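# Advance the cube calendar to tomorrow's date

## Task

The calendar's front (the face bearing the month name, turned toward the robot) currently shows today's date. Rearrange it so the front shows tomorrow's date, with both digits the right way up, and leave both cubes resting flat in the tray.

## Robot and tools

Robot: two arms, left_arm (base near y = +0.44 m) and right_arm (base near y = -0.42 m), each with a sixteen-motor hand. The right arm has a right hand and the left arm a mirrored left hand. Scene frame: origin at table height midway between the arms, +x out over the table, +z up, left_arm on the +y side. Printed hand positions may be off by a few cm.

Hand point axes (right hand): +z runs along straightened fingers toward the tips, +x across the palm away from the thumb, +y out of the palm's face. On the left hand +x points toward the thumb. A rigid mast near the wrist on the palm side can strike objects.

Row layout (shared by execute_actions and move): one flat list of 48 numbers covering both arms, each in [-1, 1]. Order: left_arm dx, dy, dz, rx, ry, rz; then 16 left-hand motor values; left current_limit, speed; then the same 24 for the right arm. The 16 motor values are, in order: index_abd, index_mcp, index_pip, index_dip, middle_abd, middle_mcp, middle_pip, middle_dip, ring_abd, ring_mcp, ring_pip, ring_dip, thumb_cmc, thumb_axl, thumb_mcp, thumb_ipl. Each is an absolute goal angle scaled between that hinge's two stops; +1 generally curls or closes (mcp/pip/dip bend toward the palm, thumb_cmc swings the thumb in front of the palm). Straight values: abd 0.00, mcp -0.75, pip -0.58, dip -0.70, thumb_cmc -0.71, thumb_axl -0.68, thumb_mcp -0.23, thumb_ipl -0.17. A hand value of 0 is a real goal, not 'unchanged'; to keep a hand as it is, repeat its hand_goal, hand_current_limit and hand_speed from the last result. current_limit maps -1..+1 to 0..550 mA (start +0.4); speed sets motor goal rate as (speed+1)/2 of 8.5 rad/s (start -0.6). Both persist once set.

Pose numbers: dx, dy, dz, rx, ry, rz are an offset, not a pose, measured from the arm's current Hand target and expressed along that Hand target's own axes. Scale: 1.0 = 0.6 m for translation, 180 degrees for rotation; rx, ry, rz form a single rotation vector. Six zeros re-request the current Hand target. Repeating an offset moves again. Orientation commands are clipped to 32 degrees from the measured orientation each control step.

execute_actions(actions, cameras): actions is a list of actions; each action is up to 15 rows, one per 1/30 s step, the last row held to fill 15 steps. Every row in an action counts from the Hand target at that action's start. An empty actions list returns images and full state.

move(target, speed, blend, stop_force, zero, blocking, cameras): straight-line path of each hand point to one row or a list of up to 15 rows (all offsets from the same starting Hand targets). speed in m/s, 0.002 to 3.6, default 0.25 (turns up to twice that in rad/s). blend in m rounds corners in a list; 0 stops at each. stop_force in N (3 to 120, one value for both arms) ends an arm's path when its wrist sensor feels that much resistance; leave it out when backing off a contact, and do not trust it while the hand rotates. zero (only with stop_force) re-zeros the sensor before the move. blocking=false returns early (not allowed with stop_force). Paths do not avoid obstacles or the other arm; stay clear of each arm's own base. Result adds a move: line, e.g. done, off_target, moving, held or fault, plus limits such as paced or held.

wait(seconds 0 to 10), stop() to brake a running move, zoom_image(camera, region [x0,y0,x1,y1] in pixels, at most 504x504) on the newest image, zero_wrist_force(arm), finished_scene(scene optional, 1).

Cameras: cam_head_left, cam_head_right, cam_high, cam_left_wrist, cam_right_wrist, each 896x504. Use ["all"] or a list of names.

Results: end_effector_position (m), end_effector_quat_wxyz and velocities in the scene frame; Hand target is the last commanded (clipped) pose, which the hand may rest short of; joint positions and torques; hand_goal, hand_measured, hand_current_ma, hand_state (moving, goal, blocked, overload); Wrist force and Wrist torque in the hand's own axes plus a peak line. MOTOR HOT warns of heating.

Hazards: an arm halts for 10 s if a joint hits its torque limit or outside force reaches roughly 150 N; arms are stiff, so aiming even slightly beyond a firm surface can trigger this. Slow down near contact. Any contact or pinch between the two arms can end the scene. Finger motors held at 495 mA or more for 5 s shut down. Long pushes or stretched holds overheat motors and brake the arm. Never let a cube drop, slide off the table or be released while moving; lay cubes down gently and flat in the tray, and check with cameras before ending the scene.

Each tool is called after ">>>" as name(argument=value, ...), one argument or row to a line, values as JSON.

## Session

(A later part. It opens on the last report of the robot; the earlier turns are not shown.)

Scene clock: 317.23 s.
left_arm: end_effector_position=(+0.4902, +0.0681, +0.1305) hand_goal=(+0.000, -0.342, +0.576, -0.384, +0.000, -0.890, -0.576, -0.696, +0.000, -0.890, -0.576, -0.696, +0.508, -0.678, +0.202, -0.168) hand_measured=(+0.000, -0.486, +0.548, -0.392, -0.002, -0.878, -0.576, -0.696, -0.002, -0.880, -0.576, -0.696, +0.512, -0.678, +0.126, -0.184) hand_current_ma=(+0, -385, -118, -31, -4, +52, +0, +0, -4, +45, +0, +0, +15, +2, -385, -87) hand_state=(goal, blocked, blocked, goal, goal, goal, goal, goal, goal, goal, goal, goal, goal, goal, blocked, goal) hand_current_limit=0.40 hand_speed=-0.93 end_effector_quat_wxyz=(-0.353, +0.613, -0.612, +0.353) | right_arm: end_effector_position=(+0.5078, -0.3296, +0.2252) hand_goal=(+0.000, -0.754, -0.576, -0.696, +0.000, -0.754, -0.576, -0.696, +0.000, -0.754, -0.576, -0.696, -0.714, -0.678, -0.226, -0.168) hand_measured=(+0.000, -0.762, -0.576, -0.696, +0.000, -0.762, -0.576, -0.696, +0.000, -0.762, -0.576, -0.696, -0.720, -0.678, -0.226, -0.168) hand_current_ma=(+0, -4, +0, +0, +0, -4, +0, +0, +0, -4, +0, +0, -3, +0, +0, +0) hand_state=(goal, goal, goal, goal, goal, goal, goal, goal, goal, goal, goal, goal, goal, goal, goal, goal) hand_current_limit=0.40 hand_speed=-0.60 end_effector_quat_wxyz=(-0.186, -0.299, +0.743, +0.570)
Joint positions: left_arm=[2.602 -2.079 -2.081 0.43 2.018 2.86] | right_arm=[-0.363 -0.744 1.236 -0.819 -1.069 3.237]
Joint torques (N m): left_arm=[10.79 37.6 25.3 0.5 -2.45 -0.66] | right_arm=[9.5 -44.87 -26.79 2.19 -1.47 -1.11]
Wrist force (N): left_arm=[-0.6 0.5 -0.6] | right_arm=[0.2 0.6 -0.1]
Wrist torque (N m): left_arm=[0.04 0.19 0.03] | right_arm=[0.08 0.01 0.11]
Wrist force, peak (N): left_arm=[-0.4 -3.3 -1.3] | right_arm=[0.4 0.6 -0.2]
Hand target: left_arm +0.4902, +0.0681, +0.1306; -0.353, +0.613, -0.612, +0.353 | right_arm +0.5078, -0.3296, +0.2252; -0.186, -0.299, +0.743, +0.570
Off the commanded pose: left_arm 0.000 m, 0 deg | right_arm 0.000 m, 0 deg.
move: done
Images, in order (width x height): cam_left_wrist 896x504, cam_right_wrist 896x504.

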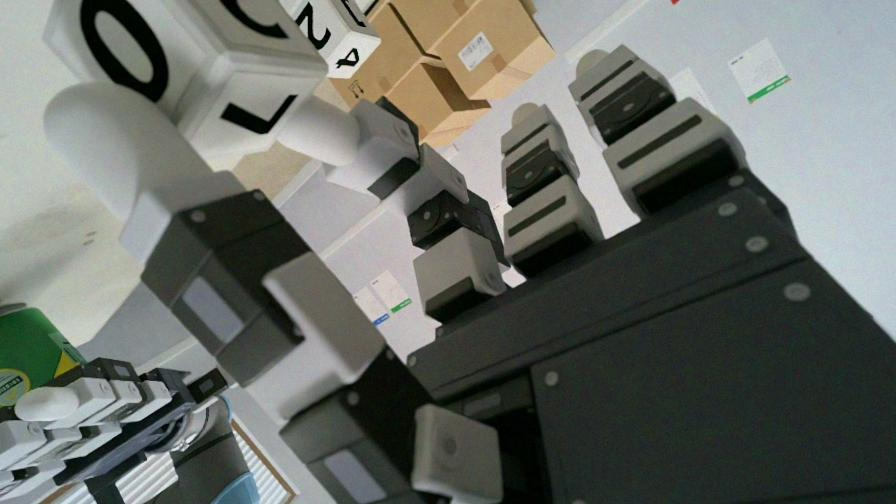

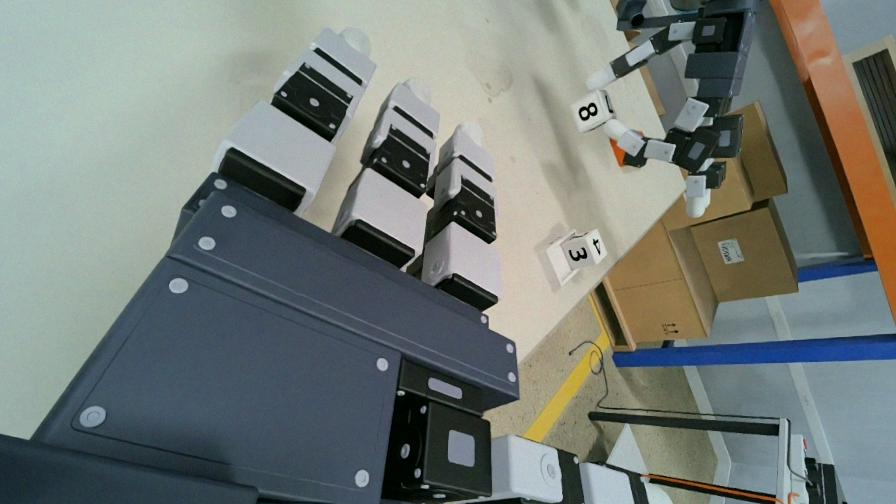

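>>> move(
  target=[
    [0.1343,-0.1379,0.2388,0,0,0,0,-0.342,0.577,-0.384,0,-0.89,-0.576,-0.696,0,-0.89,-0.576,-0.696,0.509,-0.678,0.202,-0.168,0.4,-0.93,0,0,0,0,0,0,0,-0.754,-0.576,-0.696,0,-0.754,-0.576,-0.696,0,-0.754,-0.576,-0.696,-0.714,-0.678,-0.226,-0.168,0.4,-0.6],
    [0.1343,-0.1018,0.2596,0,0,0,0,-0.342,0.577,-0.384,0,-0.89,-0.576,-0.696,0,-0.89,-0.576,-0.696,0.509,-0.678,0.202,-0.168,0.4,-0.93,0,0,0,0,0,0,0,-0.754,-0.576,-0.696,0,-0.754,-0.576,-0.696,0,-0.754,-0.576,-0.696,-0.714,-0.678,-0.226,-0.168,0.4,-0.6],
  ],
  speed=0.12,
  cameras=["all"],
)

>>> zoom_image(
  camera="cam_head_right",
  region=[500, 200, 560, 245],
)

>>> zoom_image(
  camera="cam_left_wrist",
  region=[0, 0, 400, 225],
)

>>> zoom_image(
  camera="cam_right_wrist",
  region=[530, 200, 640, 310],
)

>>> zoom_image(
  camera="cam_high",
  region=[460, 250, 540, 320],
)

Scene clock: 322.90 s.
left_arm: end_effector_position=(+0.6556, -0.0123, +0.1055) hand_goal=(+0.000, -0.342, +0.576, -0.384, +0.000, -0.890, -0.576, -0.696, +0.000, -0.890, -0.576, -0.696, +0.508, -0.678, +0.202, -0.168) hand_measured=(+0.000, -0.486, +0.548, -0.392, -0.002, -0.878, -0.576, -0.696, -0.002, -0.880, -0.576, -0.696, +0.512, -0.678, +0.126, -0.184) hand_current_ma=(+0, -385, -119, -31, -4, +52, +0, +0, -4, +45, +0, +0, +15, +2, -385, -88) hand_state=(goal, blocked, blocked, goal, goal, goal, goal, goal, goal, goal, goal, goal, goal, goal, blocked, goal) hand_current_limit=0.40 hand_speed=-0.93 end_effector_quat_wxyz=(-0.353, +0.613, -0.612, +0.353) | right_arm: end_effector_position=(+0.5078, -0.3296, +0.2252) hand_goal=(+0.000, -0.754, -0.576, -0.696, +0.000, -0.754, -0.576, -0.696, +0.000, -0.754, -0.576, -0.696, -0.714, -0.678, -0.226, -0.168) hand_measured=(+0.000, -0.762, -0.576, -0.696, +0.000, -0.762, -0.576, -0.696, +0.000, -0.762, -0.576, -0.696, -0.720, -0.678, -0.226, -0.168) hand_current_ma=(+0, -4, +0, +0, +0, -4, +0, +0, +0, -4, +0, +0, -3, +0, +0, +0) hand_state=(goal, goal, goal, goal, goal, goal, goal, goal, goal, goal, goal, goal, goal, goal, goal, goal) hand_current_limit=0.40 hand_speed=-0.60 end_effector_quat_wxyz=(-0.186, -0.299, +0.743, +0.570)
Joint positions: left_arm=[2.622 -2.401 -1.516 0.192 2.001 2.872] | right_arm=[-0.363 -0.744 1.236 -0.819 -1.069 3.237]
Joint torques (N m): left_arm=[0.95 40.68 28.15 5.28 2.77 0.69] | right_arm=[8.67 -45.07 -27.73 2.14 -1.51 -1.27]
Wrist force (N): left_arm=[-0.3 0.5 -0.5] | right_arm=[0.0 0.5 -0.1]
Wrist torque (N m): left_arm=[0.05 0.12 0.02] | right_arm=[0.05 0.04 0.09]
Wrist force, peak (N): left_arm=[-0.8 1.1 -1.2] | right_arm=[0.2 0.8 -0.2]
Hand target: left_arm +0.6557, -0.0123, +0.1055; -0.353, +0.613, -0.612, +0.353 | right_arm +0.5078, -0.3296, +0.2252; -0.186, -0.299, +0.743, +0.570
Off the commanded pose: left_arm 0.000 m, 0 deg | right_arm 0.000 m, 0 deg.
move: done

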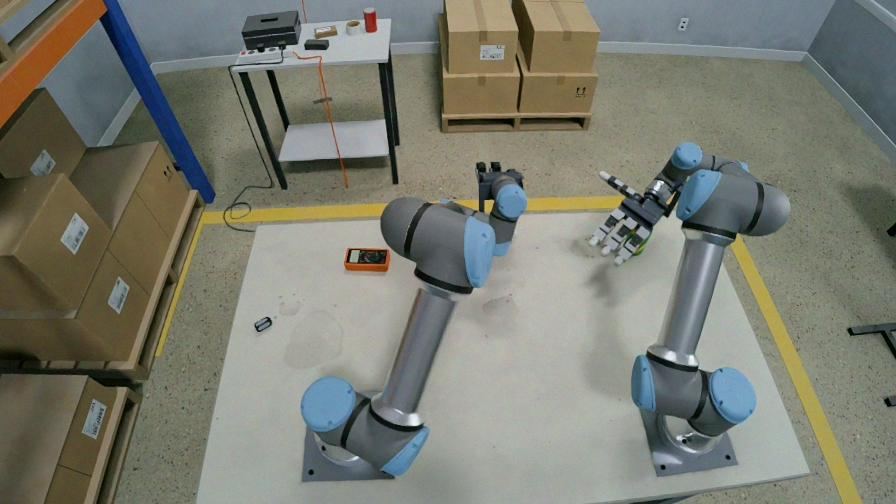

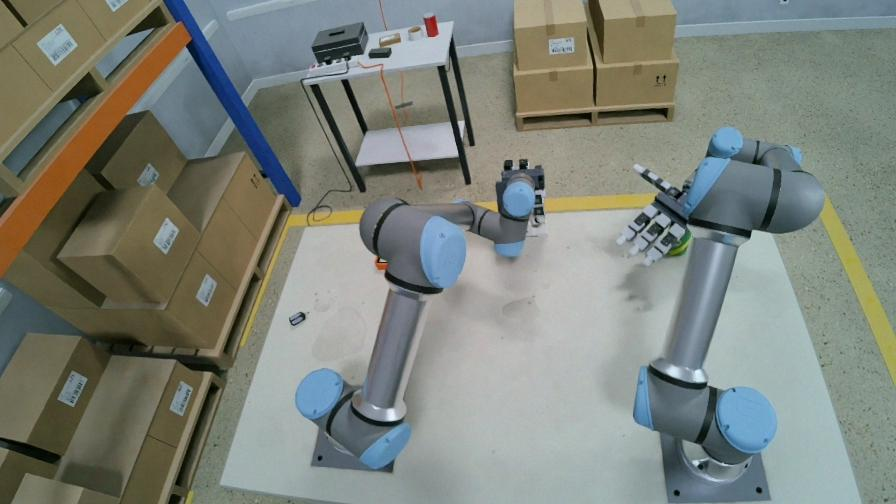

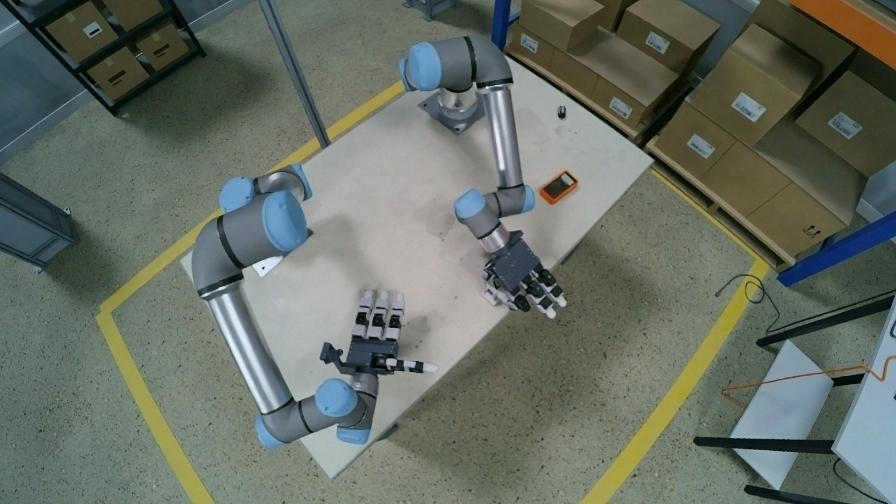

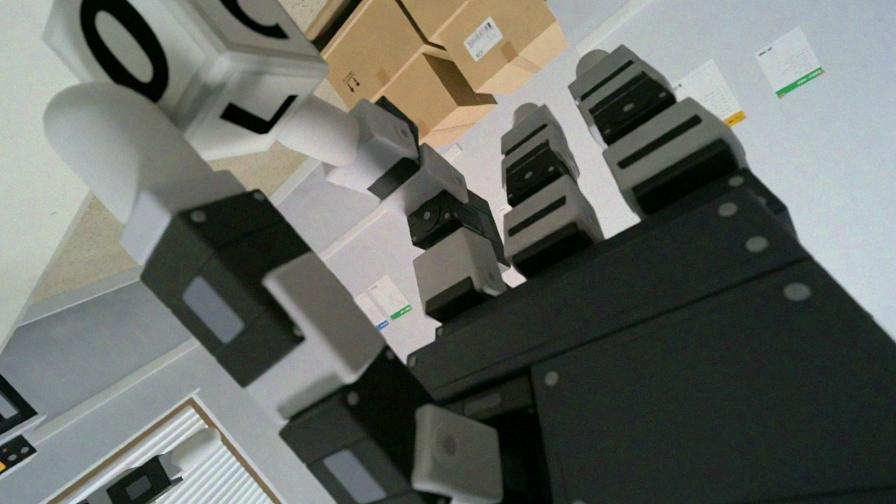

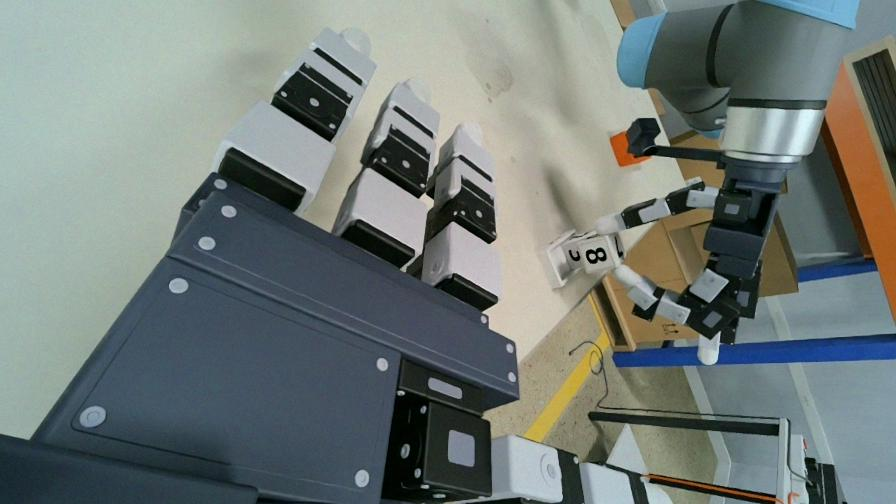

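Scaled by 8.400.

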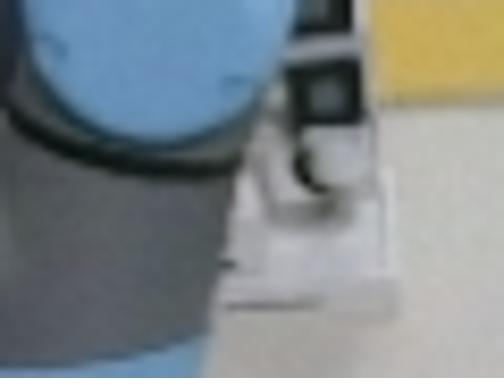

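Scaled by 1.260.

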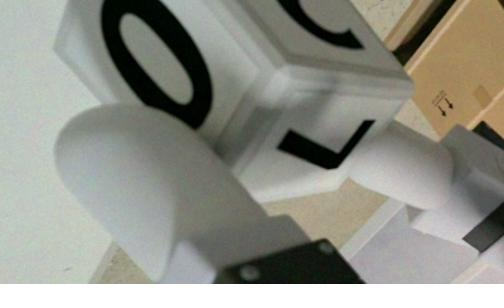

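Scaled by 4.582.

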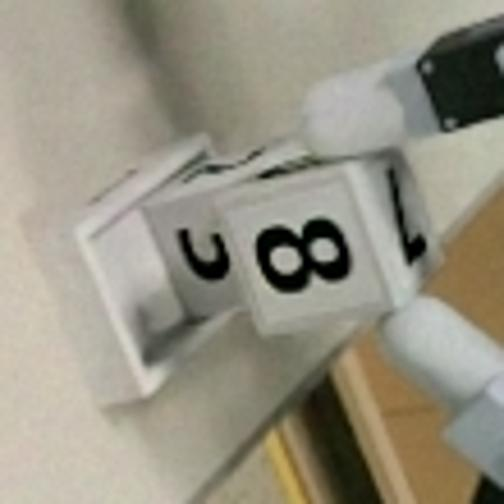

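Scaled by 6.300.

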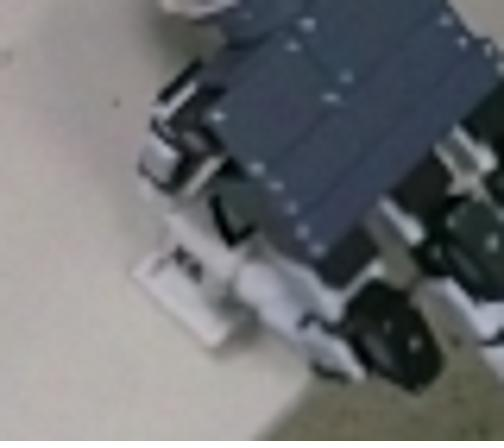

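>>> move(
  target=[-0.0008,0.0253,0.0146,0,0,0,0,-0.342,0.577,-0.384,0,-0.89,-0.576,-0.696,0,-0.89,-0.576,-0.696,0.509,-0.678,0.202,-0.168,0.4,-0.93,0,0,0,0,0,0,0,-0.754,-0.576,-0.696,0,-0.754,-0.576,-0.696,0,-0.754,-0.576,-0.696,-0.714,-0.678,-0.226,-0.168,0.4,-0.6],
  speed=0.02,
  stop_force=3,
  cameras=["cam_right_wrist","cam_left_wrist","cam_high"],
)

>>> zoom_image(
  camera="cam_right_wrist",
  region=[530, 200, 630, 300],
)

>>> zoom_image(
  camera="cam_left_wrist",
  region=[0, 0, 400, 225],
)

Scene clock: 328.30 s.
left_arm: end_effector_position=(+0.6556, -0.0119, +0.0880) hand_goal=(+0.000, -0.342, +0.576, -0.384, +0.000, -0.890, -0.576, -0.696, +0.000, -0.890, -0.576, -0.696, +0.508, -0.678, +0.202, -0.168) hand_measured=(+0.000, -0.486, +0.548, -0.392, -0.002, -0.878, -0.576, -0.696, -0.002, -0.880, -0.576, -0.696, +0.512, -0.678, +0.126, -0.184) hand_current_ma=(+0, -385, -119, -31, -4, +52, +0, +0, -4, +45, +0, +0, +15, +2, -385, -88) hand_state=(goal, blocked, blocked, goal, goal, goal, goal, goal, goal, goal, goal, goal, goal, goal, blocked, goal) hand_current_limit=0.40 hand_speed=-0.93 end_effector_quat_wxyz=(-0.353, +0.613, -0.612, +0.353) | right_arm: end_effector_position=(+0.5078, -0.3296, +0.2252) hand_goal=(+0.000, -0.754, -0.576, -0.696, +0.000, -0.754, -0.576, -0.696, +0.000, -0.754, -0.576, -0.696, -0.714, -0.678, -0.226, -0.168) hand_measured=(+0.000, -0.762, -0.576, -0.696, +0.000, -0.762, -0.576, -0.696, +0.000, -0.762, -0.576, -0.696, -0.720, -0.678, -0.226, -0.168) hand_current_ma=(+0, -4, +0, +0, +0, -4, +0, +0, +0, -4, +0, +0, -3, +0, +0, +0) hand_state=(goal, goal, goal, goal, goal, goal, goal, goal, goal, goal, goal, goal, goal, goal, goal, goal) hand_current_limit=0.40 hand_speed=-0.60 end_effector_quat_wxyz=(-0.186, -0.299, +0.743, +0.570)
Joint positions: left_arm=[2.622 -2.43 -1.517 0.222 2.001 2.872] | right_arm=[-0.363 -0.744 1.236 -0.819 -1.069 3.237]
Joint torques (N m): left_arm=[10.73 41.53 8.29 5.22 -2.5 1.46] | right_arm=[9.6 -45.04 -25.77 2.08 -1.37 -1.24]
Wrist force (N): left_arm=[-0.4 0.6 -0.6] | right_arm=[0.0 0.2 0.0]
Wrist torque (N m): left_arm=[0.07 0.13 0.02] | right_arm=[0.03 0.04 0.08]
Wrist force, peak (N): left_arm=[-0.6 0.7 -0.7] | right_arm=[0.3 0.7 -0.4]
Hand target: left_arm +0.6556, -0.0119, +0.0880; -0.353, +0.613, -0.612, +0.353 | right_arm +0.5078, -0.3296, +0.2252; -0.186, -0.299, +0.743, +0.570
Off the commanded pose: left_arm 0.000 m, 0 deg | right_arm 0.000 m, 0 deg.
move: done
Images, in order (width x height): cam_high 896x504, cam_left_wrist 896x504, cam_right_wrist 896x504.

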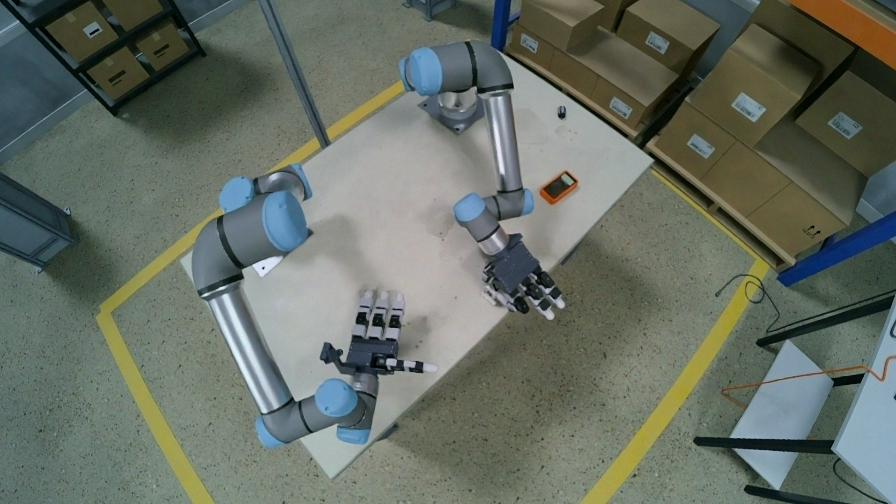

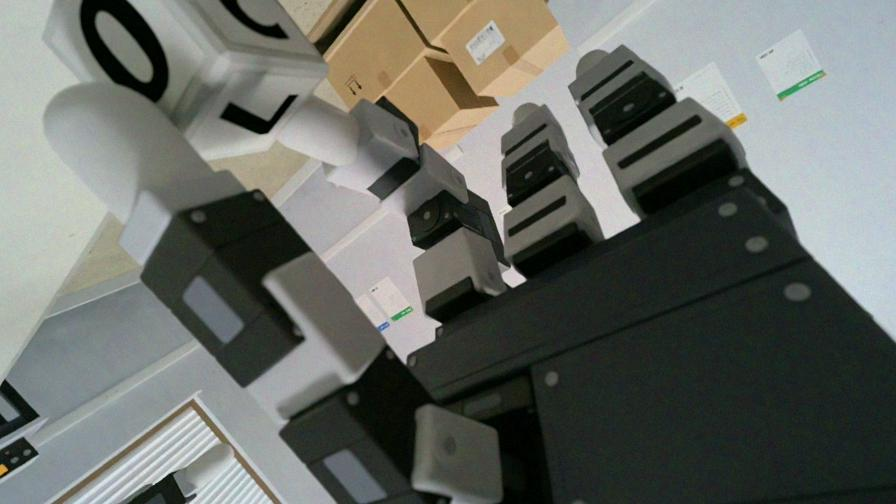

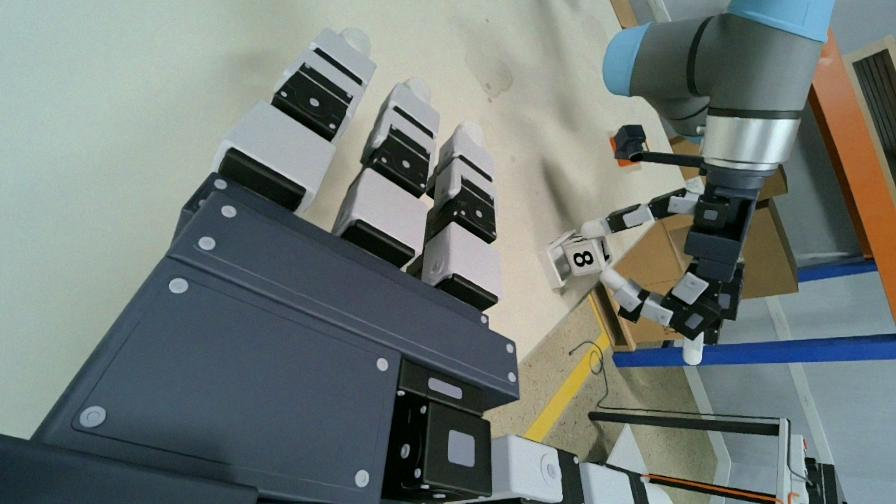

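Scaled by 5.040.

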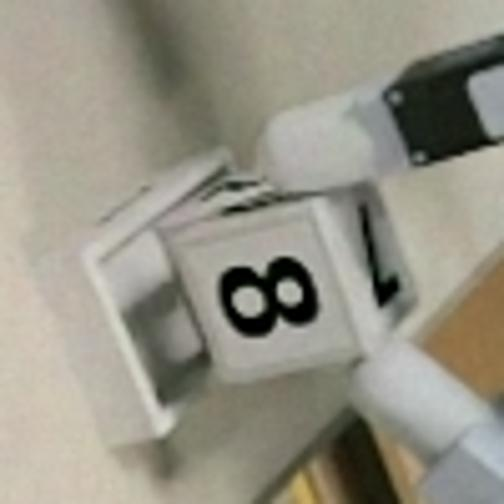

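Scaled by 1.260.

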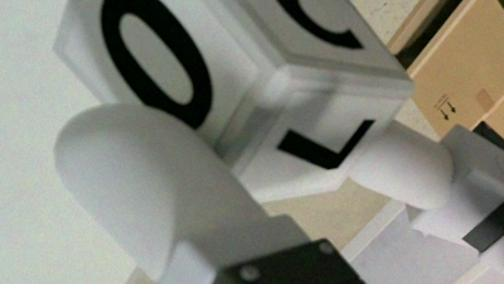

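>>> move(
  target=[0,0.0419,0.0242,0,0,0,0,-0.342,0.577,-0.384,0,-0.89,-0.576,-0.696,0,-0.89,-0.576,-0.696,0.509,-0.678,0.202,-0.168,0.4,-0.93,0,0,0,0,0,0,0,-0.754,-0.576,-0.696,0,-0.754,-0.576,-0.696,0,-0.754,-0.576,-0.696,-0.714,-0.678,-0.226,-0.168,0.4,-0.6],
  speed=0.015,
  stop_force=3,
  cameras=["all"],
)

>>> zoom_image(
  camera="cam_right_wrist",
  region=[520, 200, 620, 300],
)

>>> zoom_image(
  camera="cam_left_wrist",
  region=[0, 0, 400, 225],
)

>>> zoom_image(
  camera="cam_head_right",
  region=[500, 200, 560, 245],
)

Scene clock: 333.10 s.
left_arm: end_effector_position=(+0.6557, -0.0119, +0.0613) hand_goal=(+0.000, -0.342, +0.576, -0.384, +0.000, -0.890, -0.576, -0.696, +0.000, -0.890, -0.576, -0.696, +0.508, -0.678, +0.202, -0.168) hand_measured=(+0.000, -0.482, +0.552, -0.388, -0.002, -0.878, -0.576, -0.696, -0.002, -0.880, -0.576, -0.696, +0.512, -0.678, +0.126, -0.192) hand_current_ma=(+0, -385, -97, -11, -4, +52, +0, +0, -4, +45, +0, +0, +15, +2, -385, -135) hand_state=(goal, blocked, blocked, goal, goal, goal, goal, goal, goal, goal, goal, goal, goal, goal, blocked, blocked) hand_current_limit=0.40 hand_speed=-0.93 end_effector_quat_wxyz=(-0.353, +0.613, -0.612, +0.353) | right_arm: end_effector_position=(+0.5078, -0.3296, +0.2252) hand_goal=(+0.000, -0.754, -0.576, -0.696, +0.000, -0.754, -0.576, -0.696, +0.000, -0.754, -0.576, -0.696, -0.714, -0.678, -0.226, -0.168) hand_measured=(+0.000, -0.762, -0.576, -0.696, +0.000, -0.762, -0.576, -0.696, +0.000, -0.762, -0.576, -0.696, -0.720, -0.678, -0.226, -0.168) hand_current_ma=(+0, -4, +0, +0, +0, -4, +0, +0, +0, -4, +0, +0, -3, +0, +0, +0) hand_state=(goal, goal, goal, goal, goal, goal, goal, goal, goal, goal, goal, goal, goal, goal, goal, goal) hand_current_limit=0.40 hand_speed=-0.60 end_effector_quat_wxyz=(-0.186, -0.299, +0.743, +0.570)
Joint positions: left_arm=[2.622 -2.477 -1.514 0.266 2.001 2.872] | right_arm=[-0.363 -0.744 1.236 -0.819 -1.069 3.237]
Joint torques (N m): left_arm=[-0.67 53 4.49 0.23 0.24 -0.13] | right_arm=[8.61 -44.68 -27.71 2.13 -1.6 -0.99]
Wrist force (N): left_arm=[-0.4 -0.7 -0.7] | right_arm=[0.2 0.7 -0.2]
Wrist torque (N m): left_arm=[0.07 0.13 -0.01] | right_arm=[0.08 0.02 0.12]
Wrist force, peak (N): left_arm=[-0.8 -4.0 -3.5] | right_arm=[0.2 0.8 -0.2]
Hand target: left_arm +0.6556, -0.0119, +0.0612; -0.353, +0.613, -0.612, +0.353 (not the last commanded pose) | right_arm +0.5078, -0.3296, +0.2252; -0.186, -0.299, +0.743, +0.570
Off the commanded pose: left_arm 0.002 m, 0 deg | right_arm 0.000 m, 0 deg.
move: contact (left_arm)

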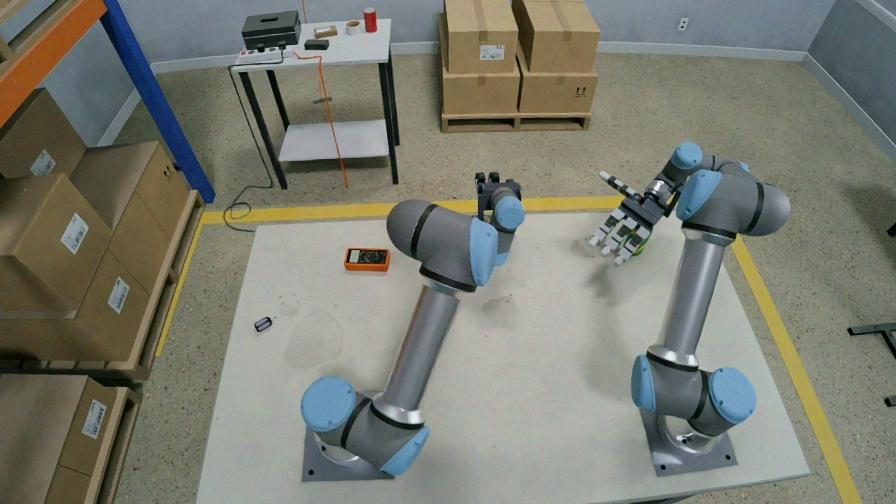

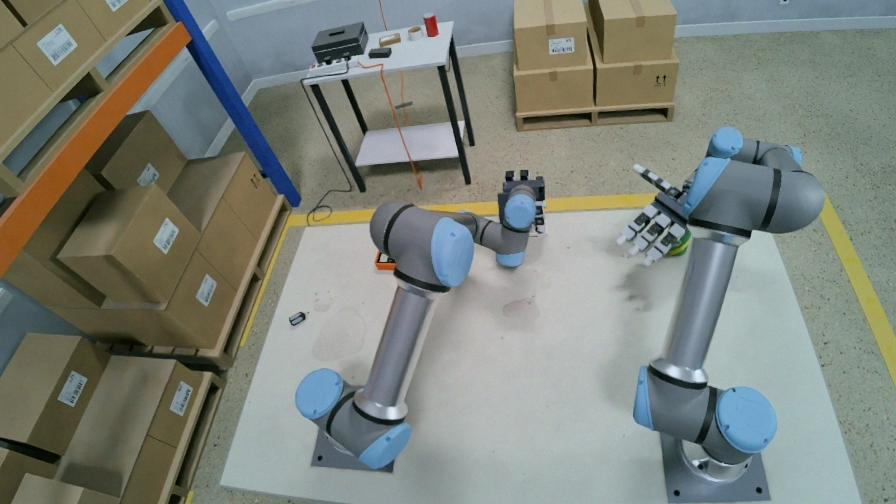

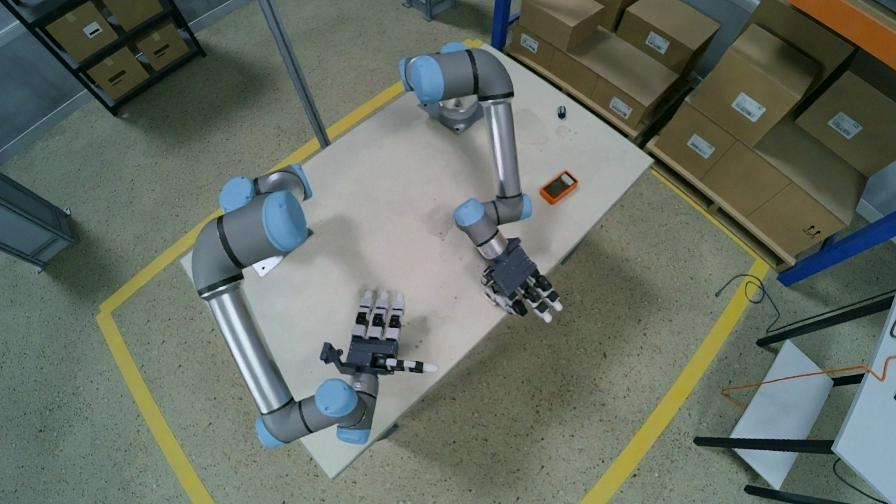

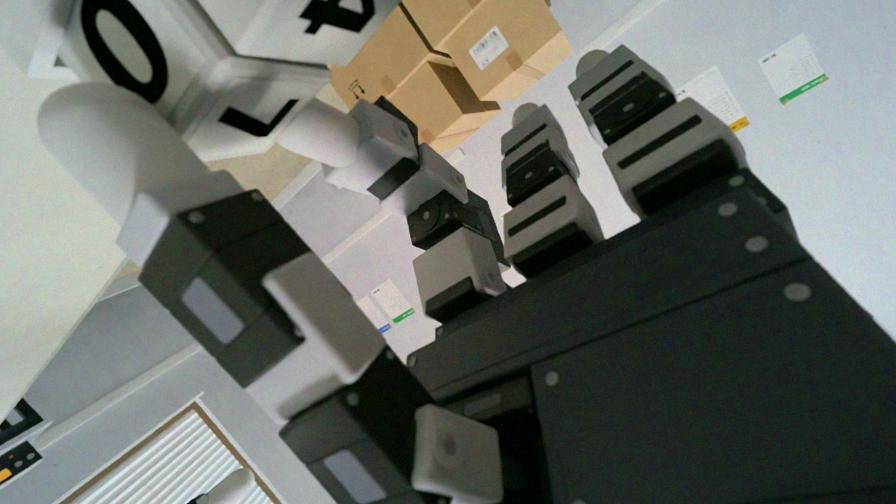

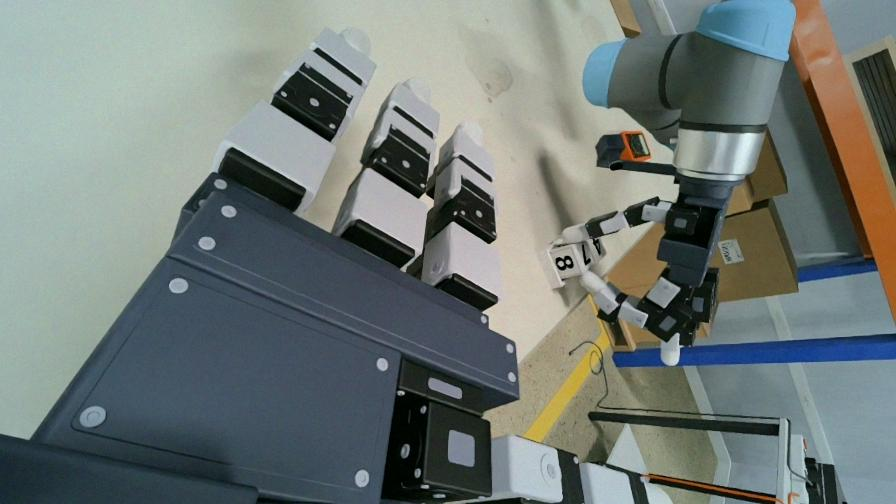

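Scaled by 5.040.

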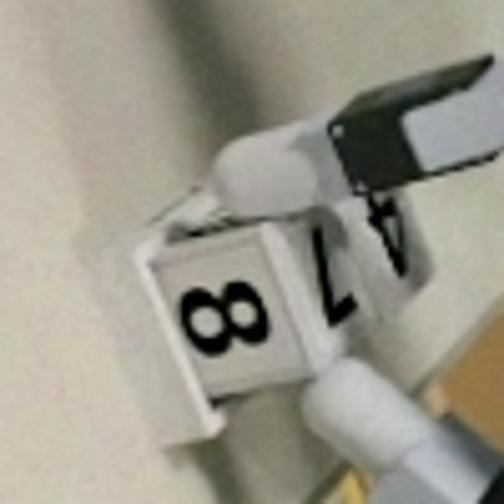

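Scaled by 1.260.

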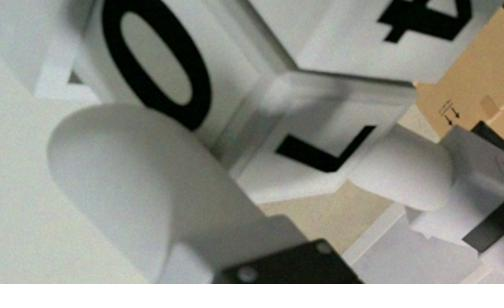

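Scaled by 8.400.

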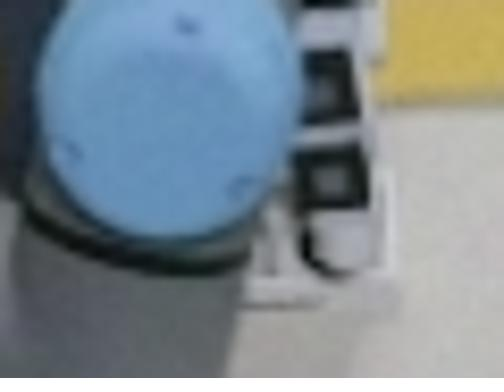

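>>> move(
  target=[
    [0,0,0,0,0,0,0,-0.48,0.577,-0.384,0,-0.89,-0.576,-0.696,0,-0.89,-0.576,-0.696,0.509,-0.678,0.11,-0.168,0.4,-0.93,0,0,0,0,0,0,0,-0.754,-0.576,-0.696,0,-0.754,-0.576,-0.696,0,-0.754,-0.576,-0.696,-0.714,-0.678,-0.226,-0.168,0.4,-0.6],
    [0,0,0,0,0,0,0,-0.66,0.577,-0.384,0,-0.89,-0.576,-0.696,0,-0.89,-0.576,-0.696,0.509,-0.678,0.0,-0.168,0.4,-0.8,0,0,0,0,0,0,0,-0.754,-0.576,-0.696,0,-0.754,-0.576,-0.696,0,-0.754,-0.576,-0.696,-0.714,-0.678,-0.226,-0.168,0.4,-0.6],
    [0,-0.1443,-0.0833,0,0,0,0,-0.66,0.577,-0.384,0,-0.89,-0.576,-0.696,0,-0.89,-0.576,-0.696,0.509,-0.678,0.0,-0.168,0.4,-0.8,0,0,0,0,0,0,0,-0.754,-0.576,-0.696,0,-0.754,-0.576,-0.696,0,-0.754,-0.576,-0.696,-0.714,-0.678,-0.226,-0.168,0.4,-0.6],
  ],
  speed=0.12,
  cameras=["all"],
)

Scene clock: 338.87 s.
left_arm: end_effector_position=(+0.6557, -0.0118, +0.1611) hand_goal=(+0.000, -0.660, +0.576, -0.384, +0.000, -0.890, -0.576, -0.696, +0.000, -0.890, -0.576, -0.696, +0.508, -0.678, +0.000, -0.168) hand_measured=(+0.000, -0.646, +0.570, -0.386, -0.002, -0.878, -0.576, -0.696, -0.002, -0.880, -0.576, -0.696, +0.512, -0.678, +0.004, -0.170) hand_current_ma=(+0, +57, -19, -10, -4, +52, +0, +0, -4, +45, +0, +0, +15, +2, +19, -8) hand_state=(goal, goal, goal, goal, goal, goal, goal, goal, goal, goal, goal, goal, goal, goal, goal, goal) hand_current_limit=0.40 hand_speed=-0.80 end_effector_quat_wxyz=(-0.353, +0.613, -0.612, +0.353) | right_arm: end_effector_position=(+0.5078, -0.3296, +0.2252) hand_goal=(+0.000, -0.754, -0.576, -0.696, +0.000, -0.754, -0.576, -0.696, +0.000, -0.754, -0.576, -0.696, -0.714, -0.678, -0.226, -0.168) hand_measured=(+0.000, -0.762, -0.576, -0.696, +0.000, -0.762, -0.576, -0.696, +0.000, -0.762, -0.576, -0.696, -0.720, -0.678, -0.226, -0.168) hand_current_ma=(+0, -4, +0, +0, +0, -4, +0, +0, +0, -4, +0, +0, -3, +0, +0, +0) hand_state=(goal, goal, goal, goal, goal, goal, goal, goal, goal, goal, goal, goal, goal, goal, goal, goal) hand_current_limit=0.40 hand_speed=-0.60 end_effector_quat_wxyz=(-0.186, -0.299, +0.743, +0.570)
Joint positions: left_arm=[2.622 -2.314 -1.503 0.092 2.001 2.872] | right_arm=[-0.363 -0.744 1.236 -0.819 -1.069 3.237]
Joint torques (N m): left_arm=[11.15 51.61 31.15 0.54 -2.46 -0.7] | right_arm=[9.24 -45.41 -27.13 2.05 -1.55 -1.18]
Wrist force (N): left_arm=[-0.3 0.2 -0.5] | right_arm=[0.1 0.5 -0.1]
Wrist torque (N m): left_arm=[0.01 0.12 0.01] | right_arm=[0.04 0.02 0.10]
Wrist force, peak (N): left_arm=[-0.6 1.0 -0.4] | right_arm=[0.2 0.8 -0.1]
Hand target: left_arm +0.6557, -0.0118, +0.1612; -0.353, +0.613, -0.612, +0.353 | right_arm +0.5078, -0.3296, +0.2252; -0.186, -0.299, +0.743, +0.570
Off the commanded pose: left_arm 0.000 m, 0 deg | right_arm 0.000 m, 0 deg.
move: done

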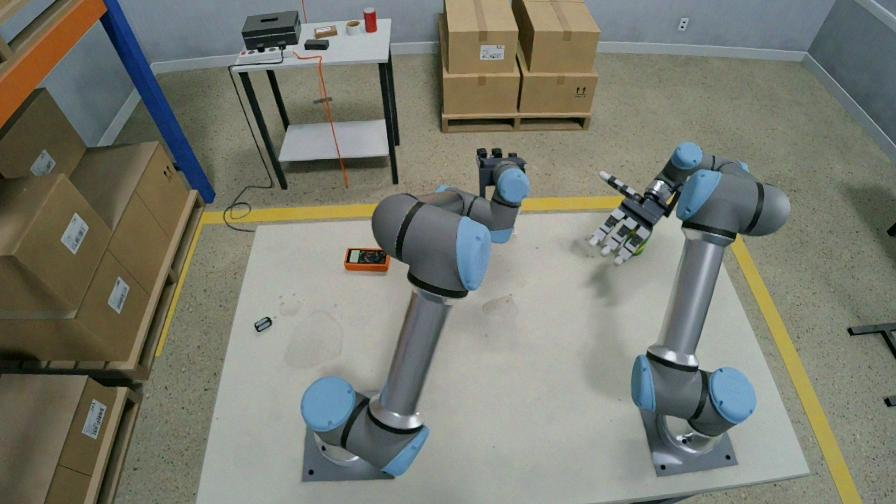

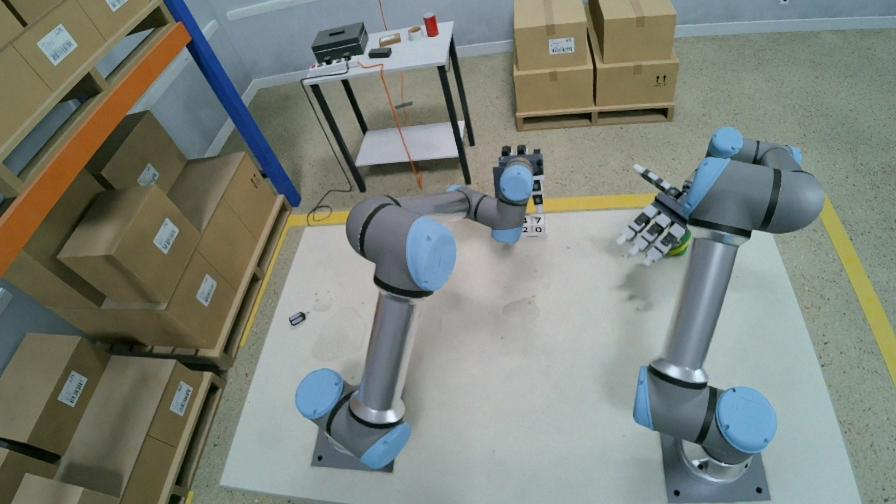

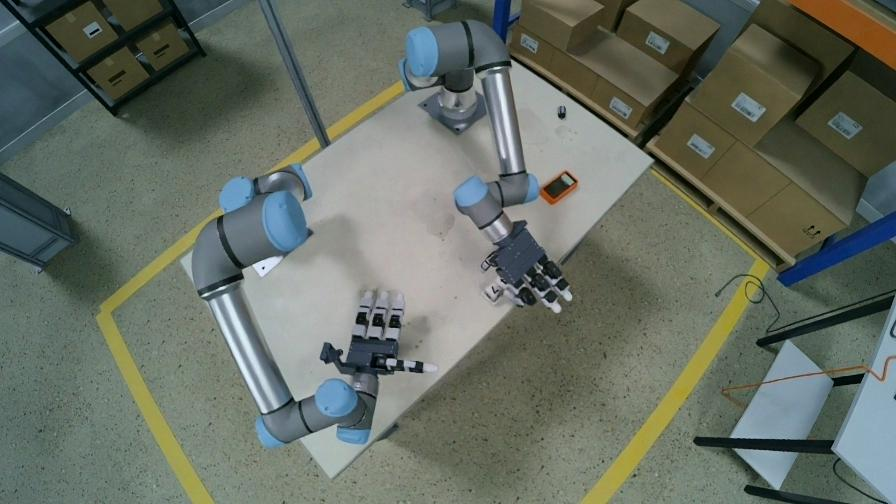

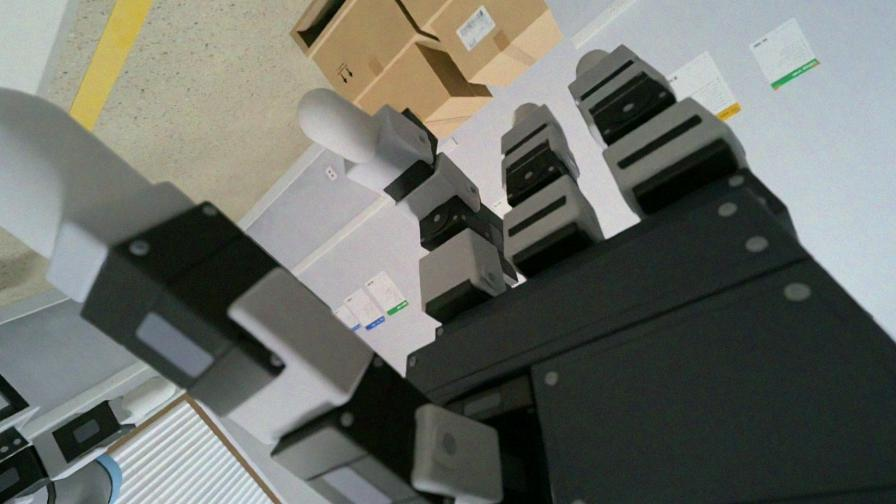

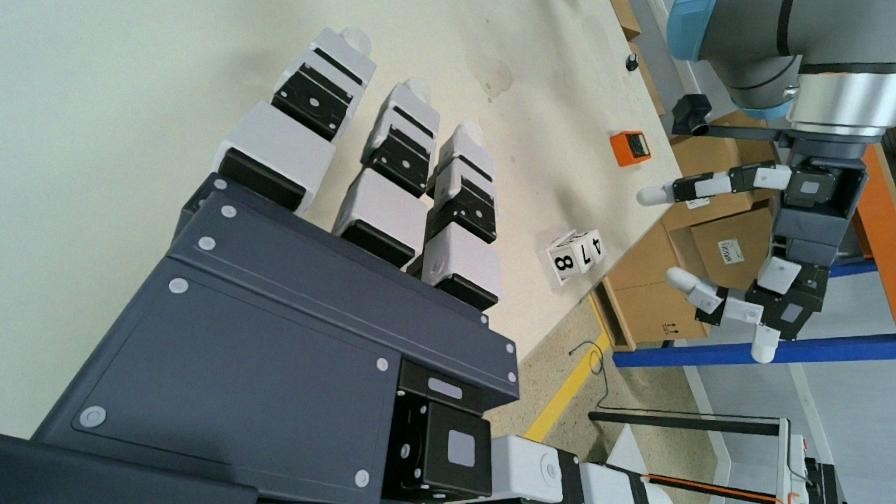

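>>> zoom_image(
  camera="cam_head_right",
  region=[510, 200, 560, 245],
)

>>> zoom_image(
  camera="cam_right_wrist",
  region=[530, 215, 620, 295],
)

Scaled by 10.080.

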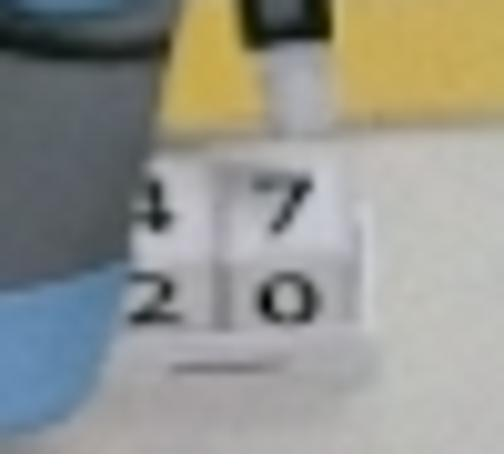

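Scaled by 5.600.

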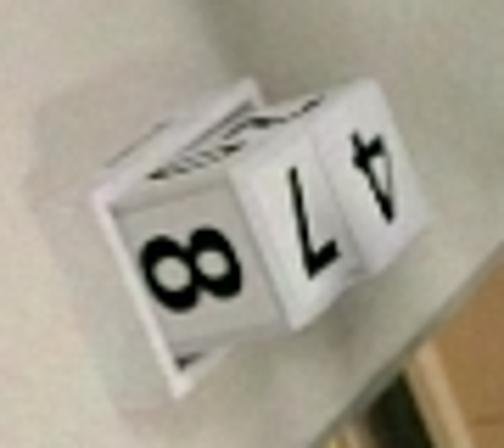

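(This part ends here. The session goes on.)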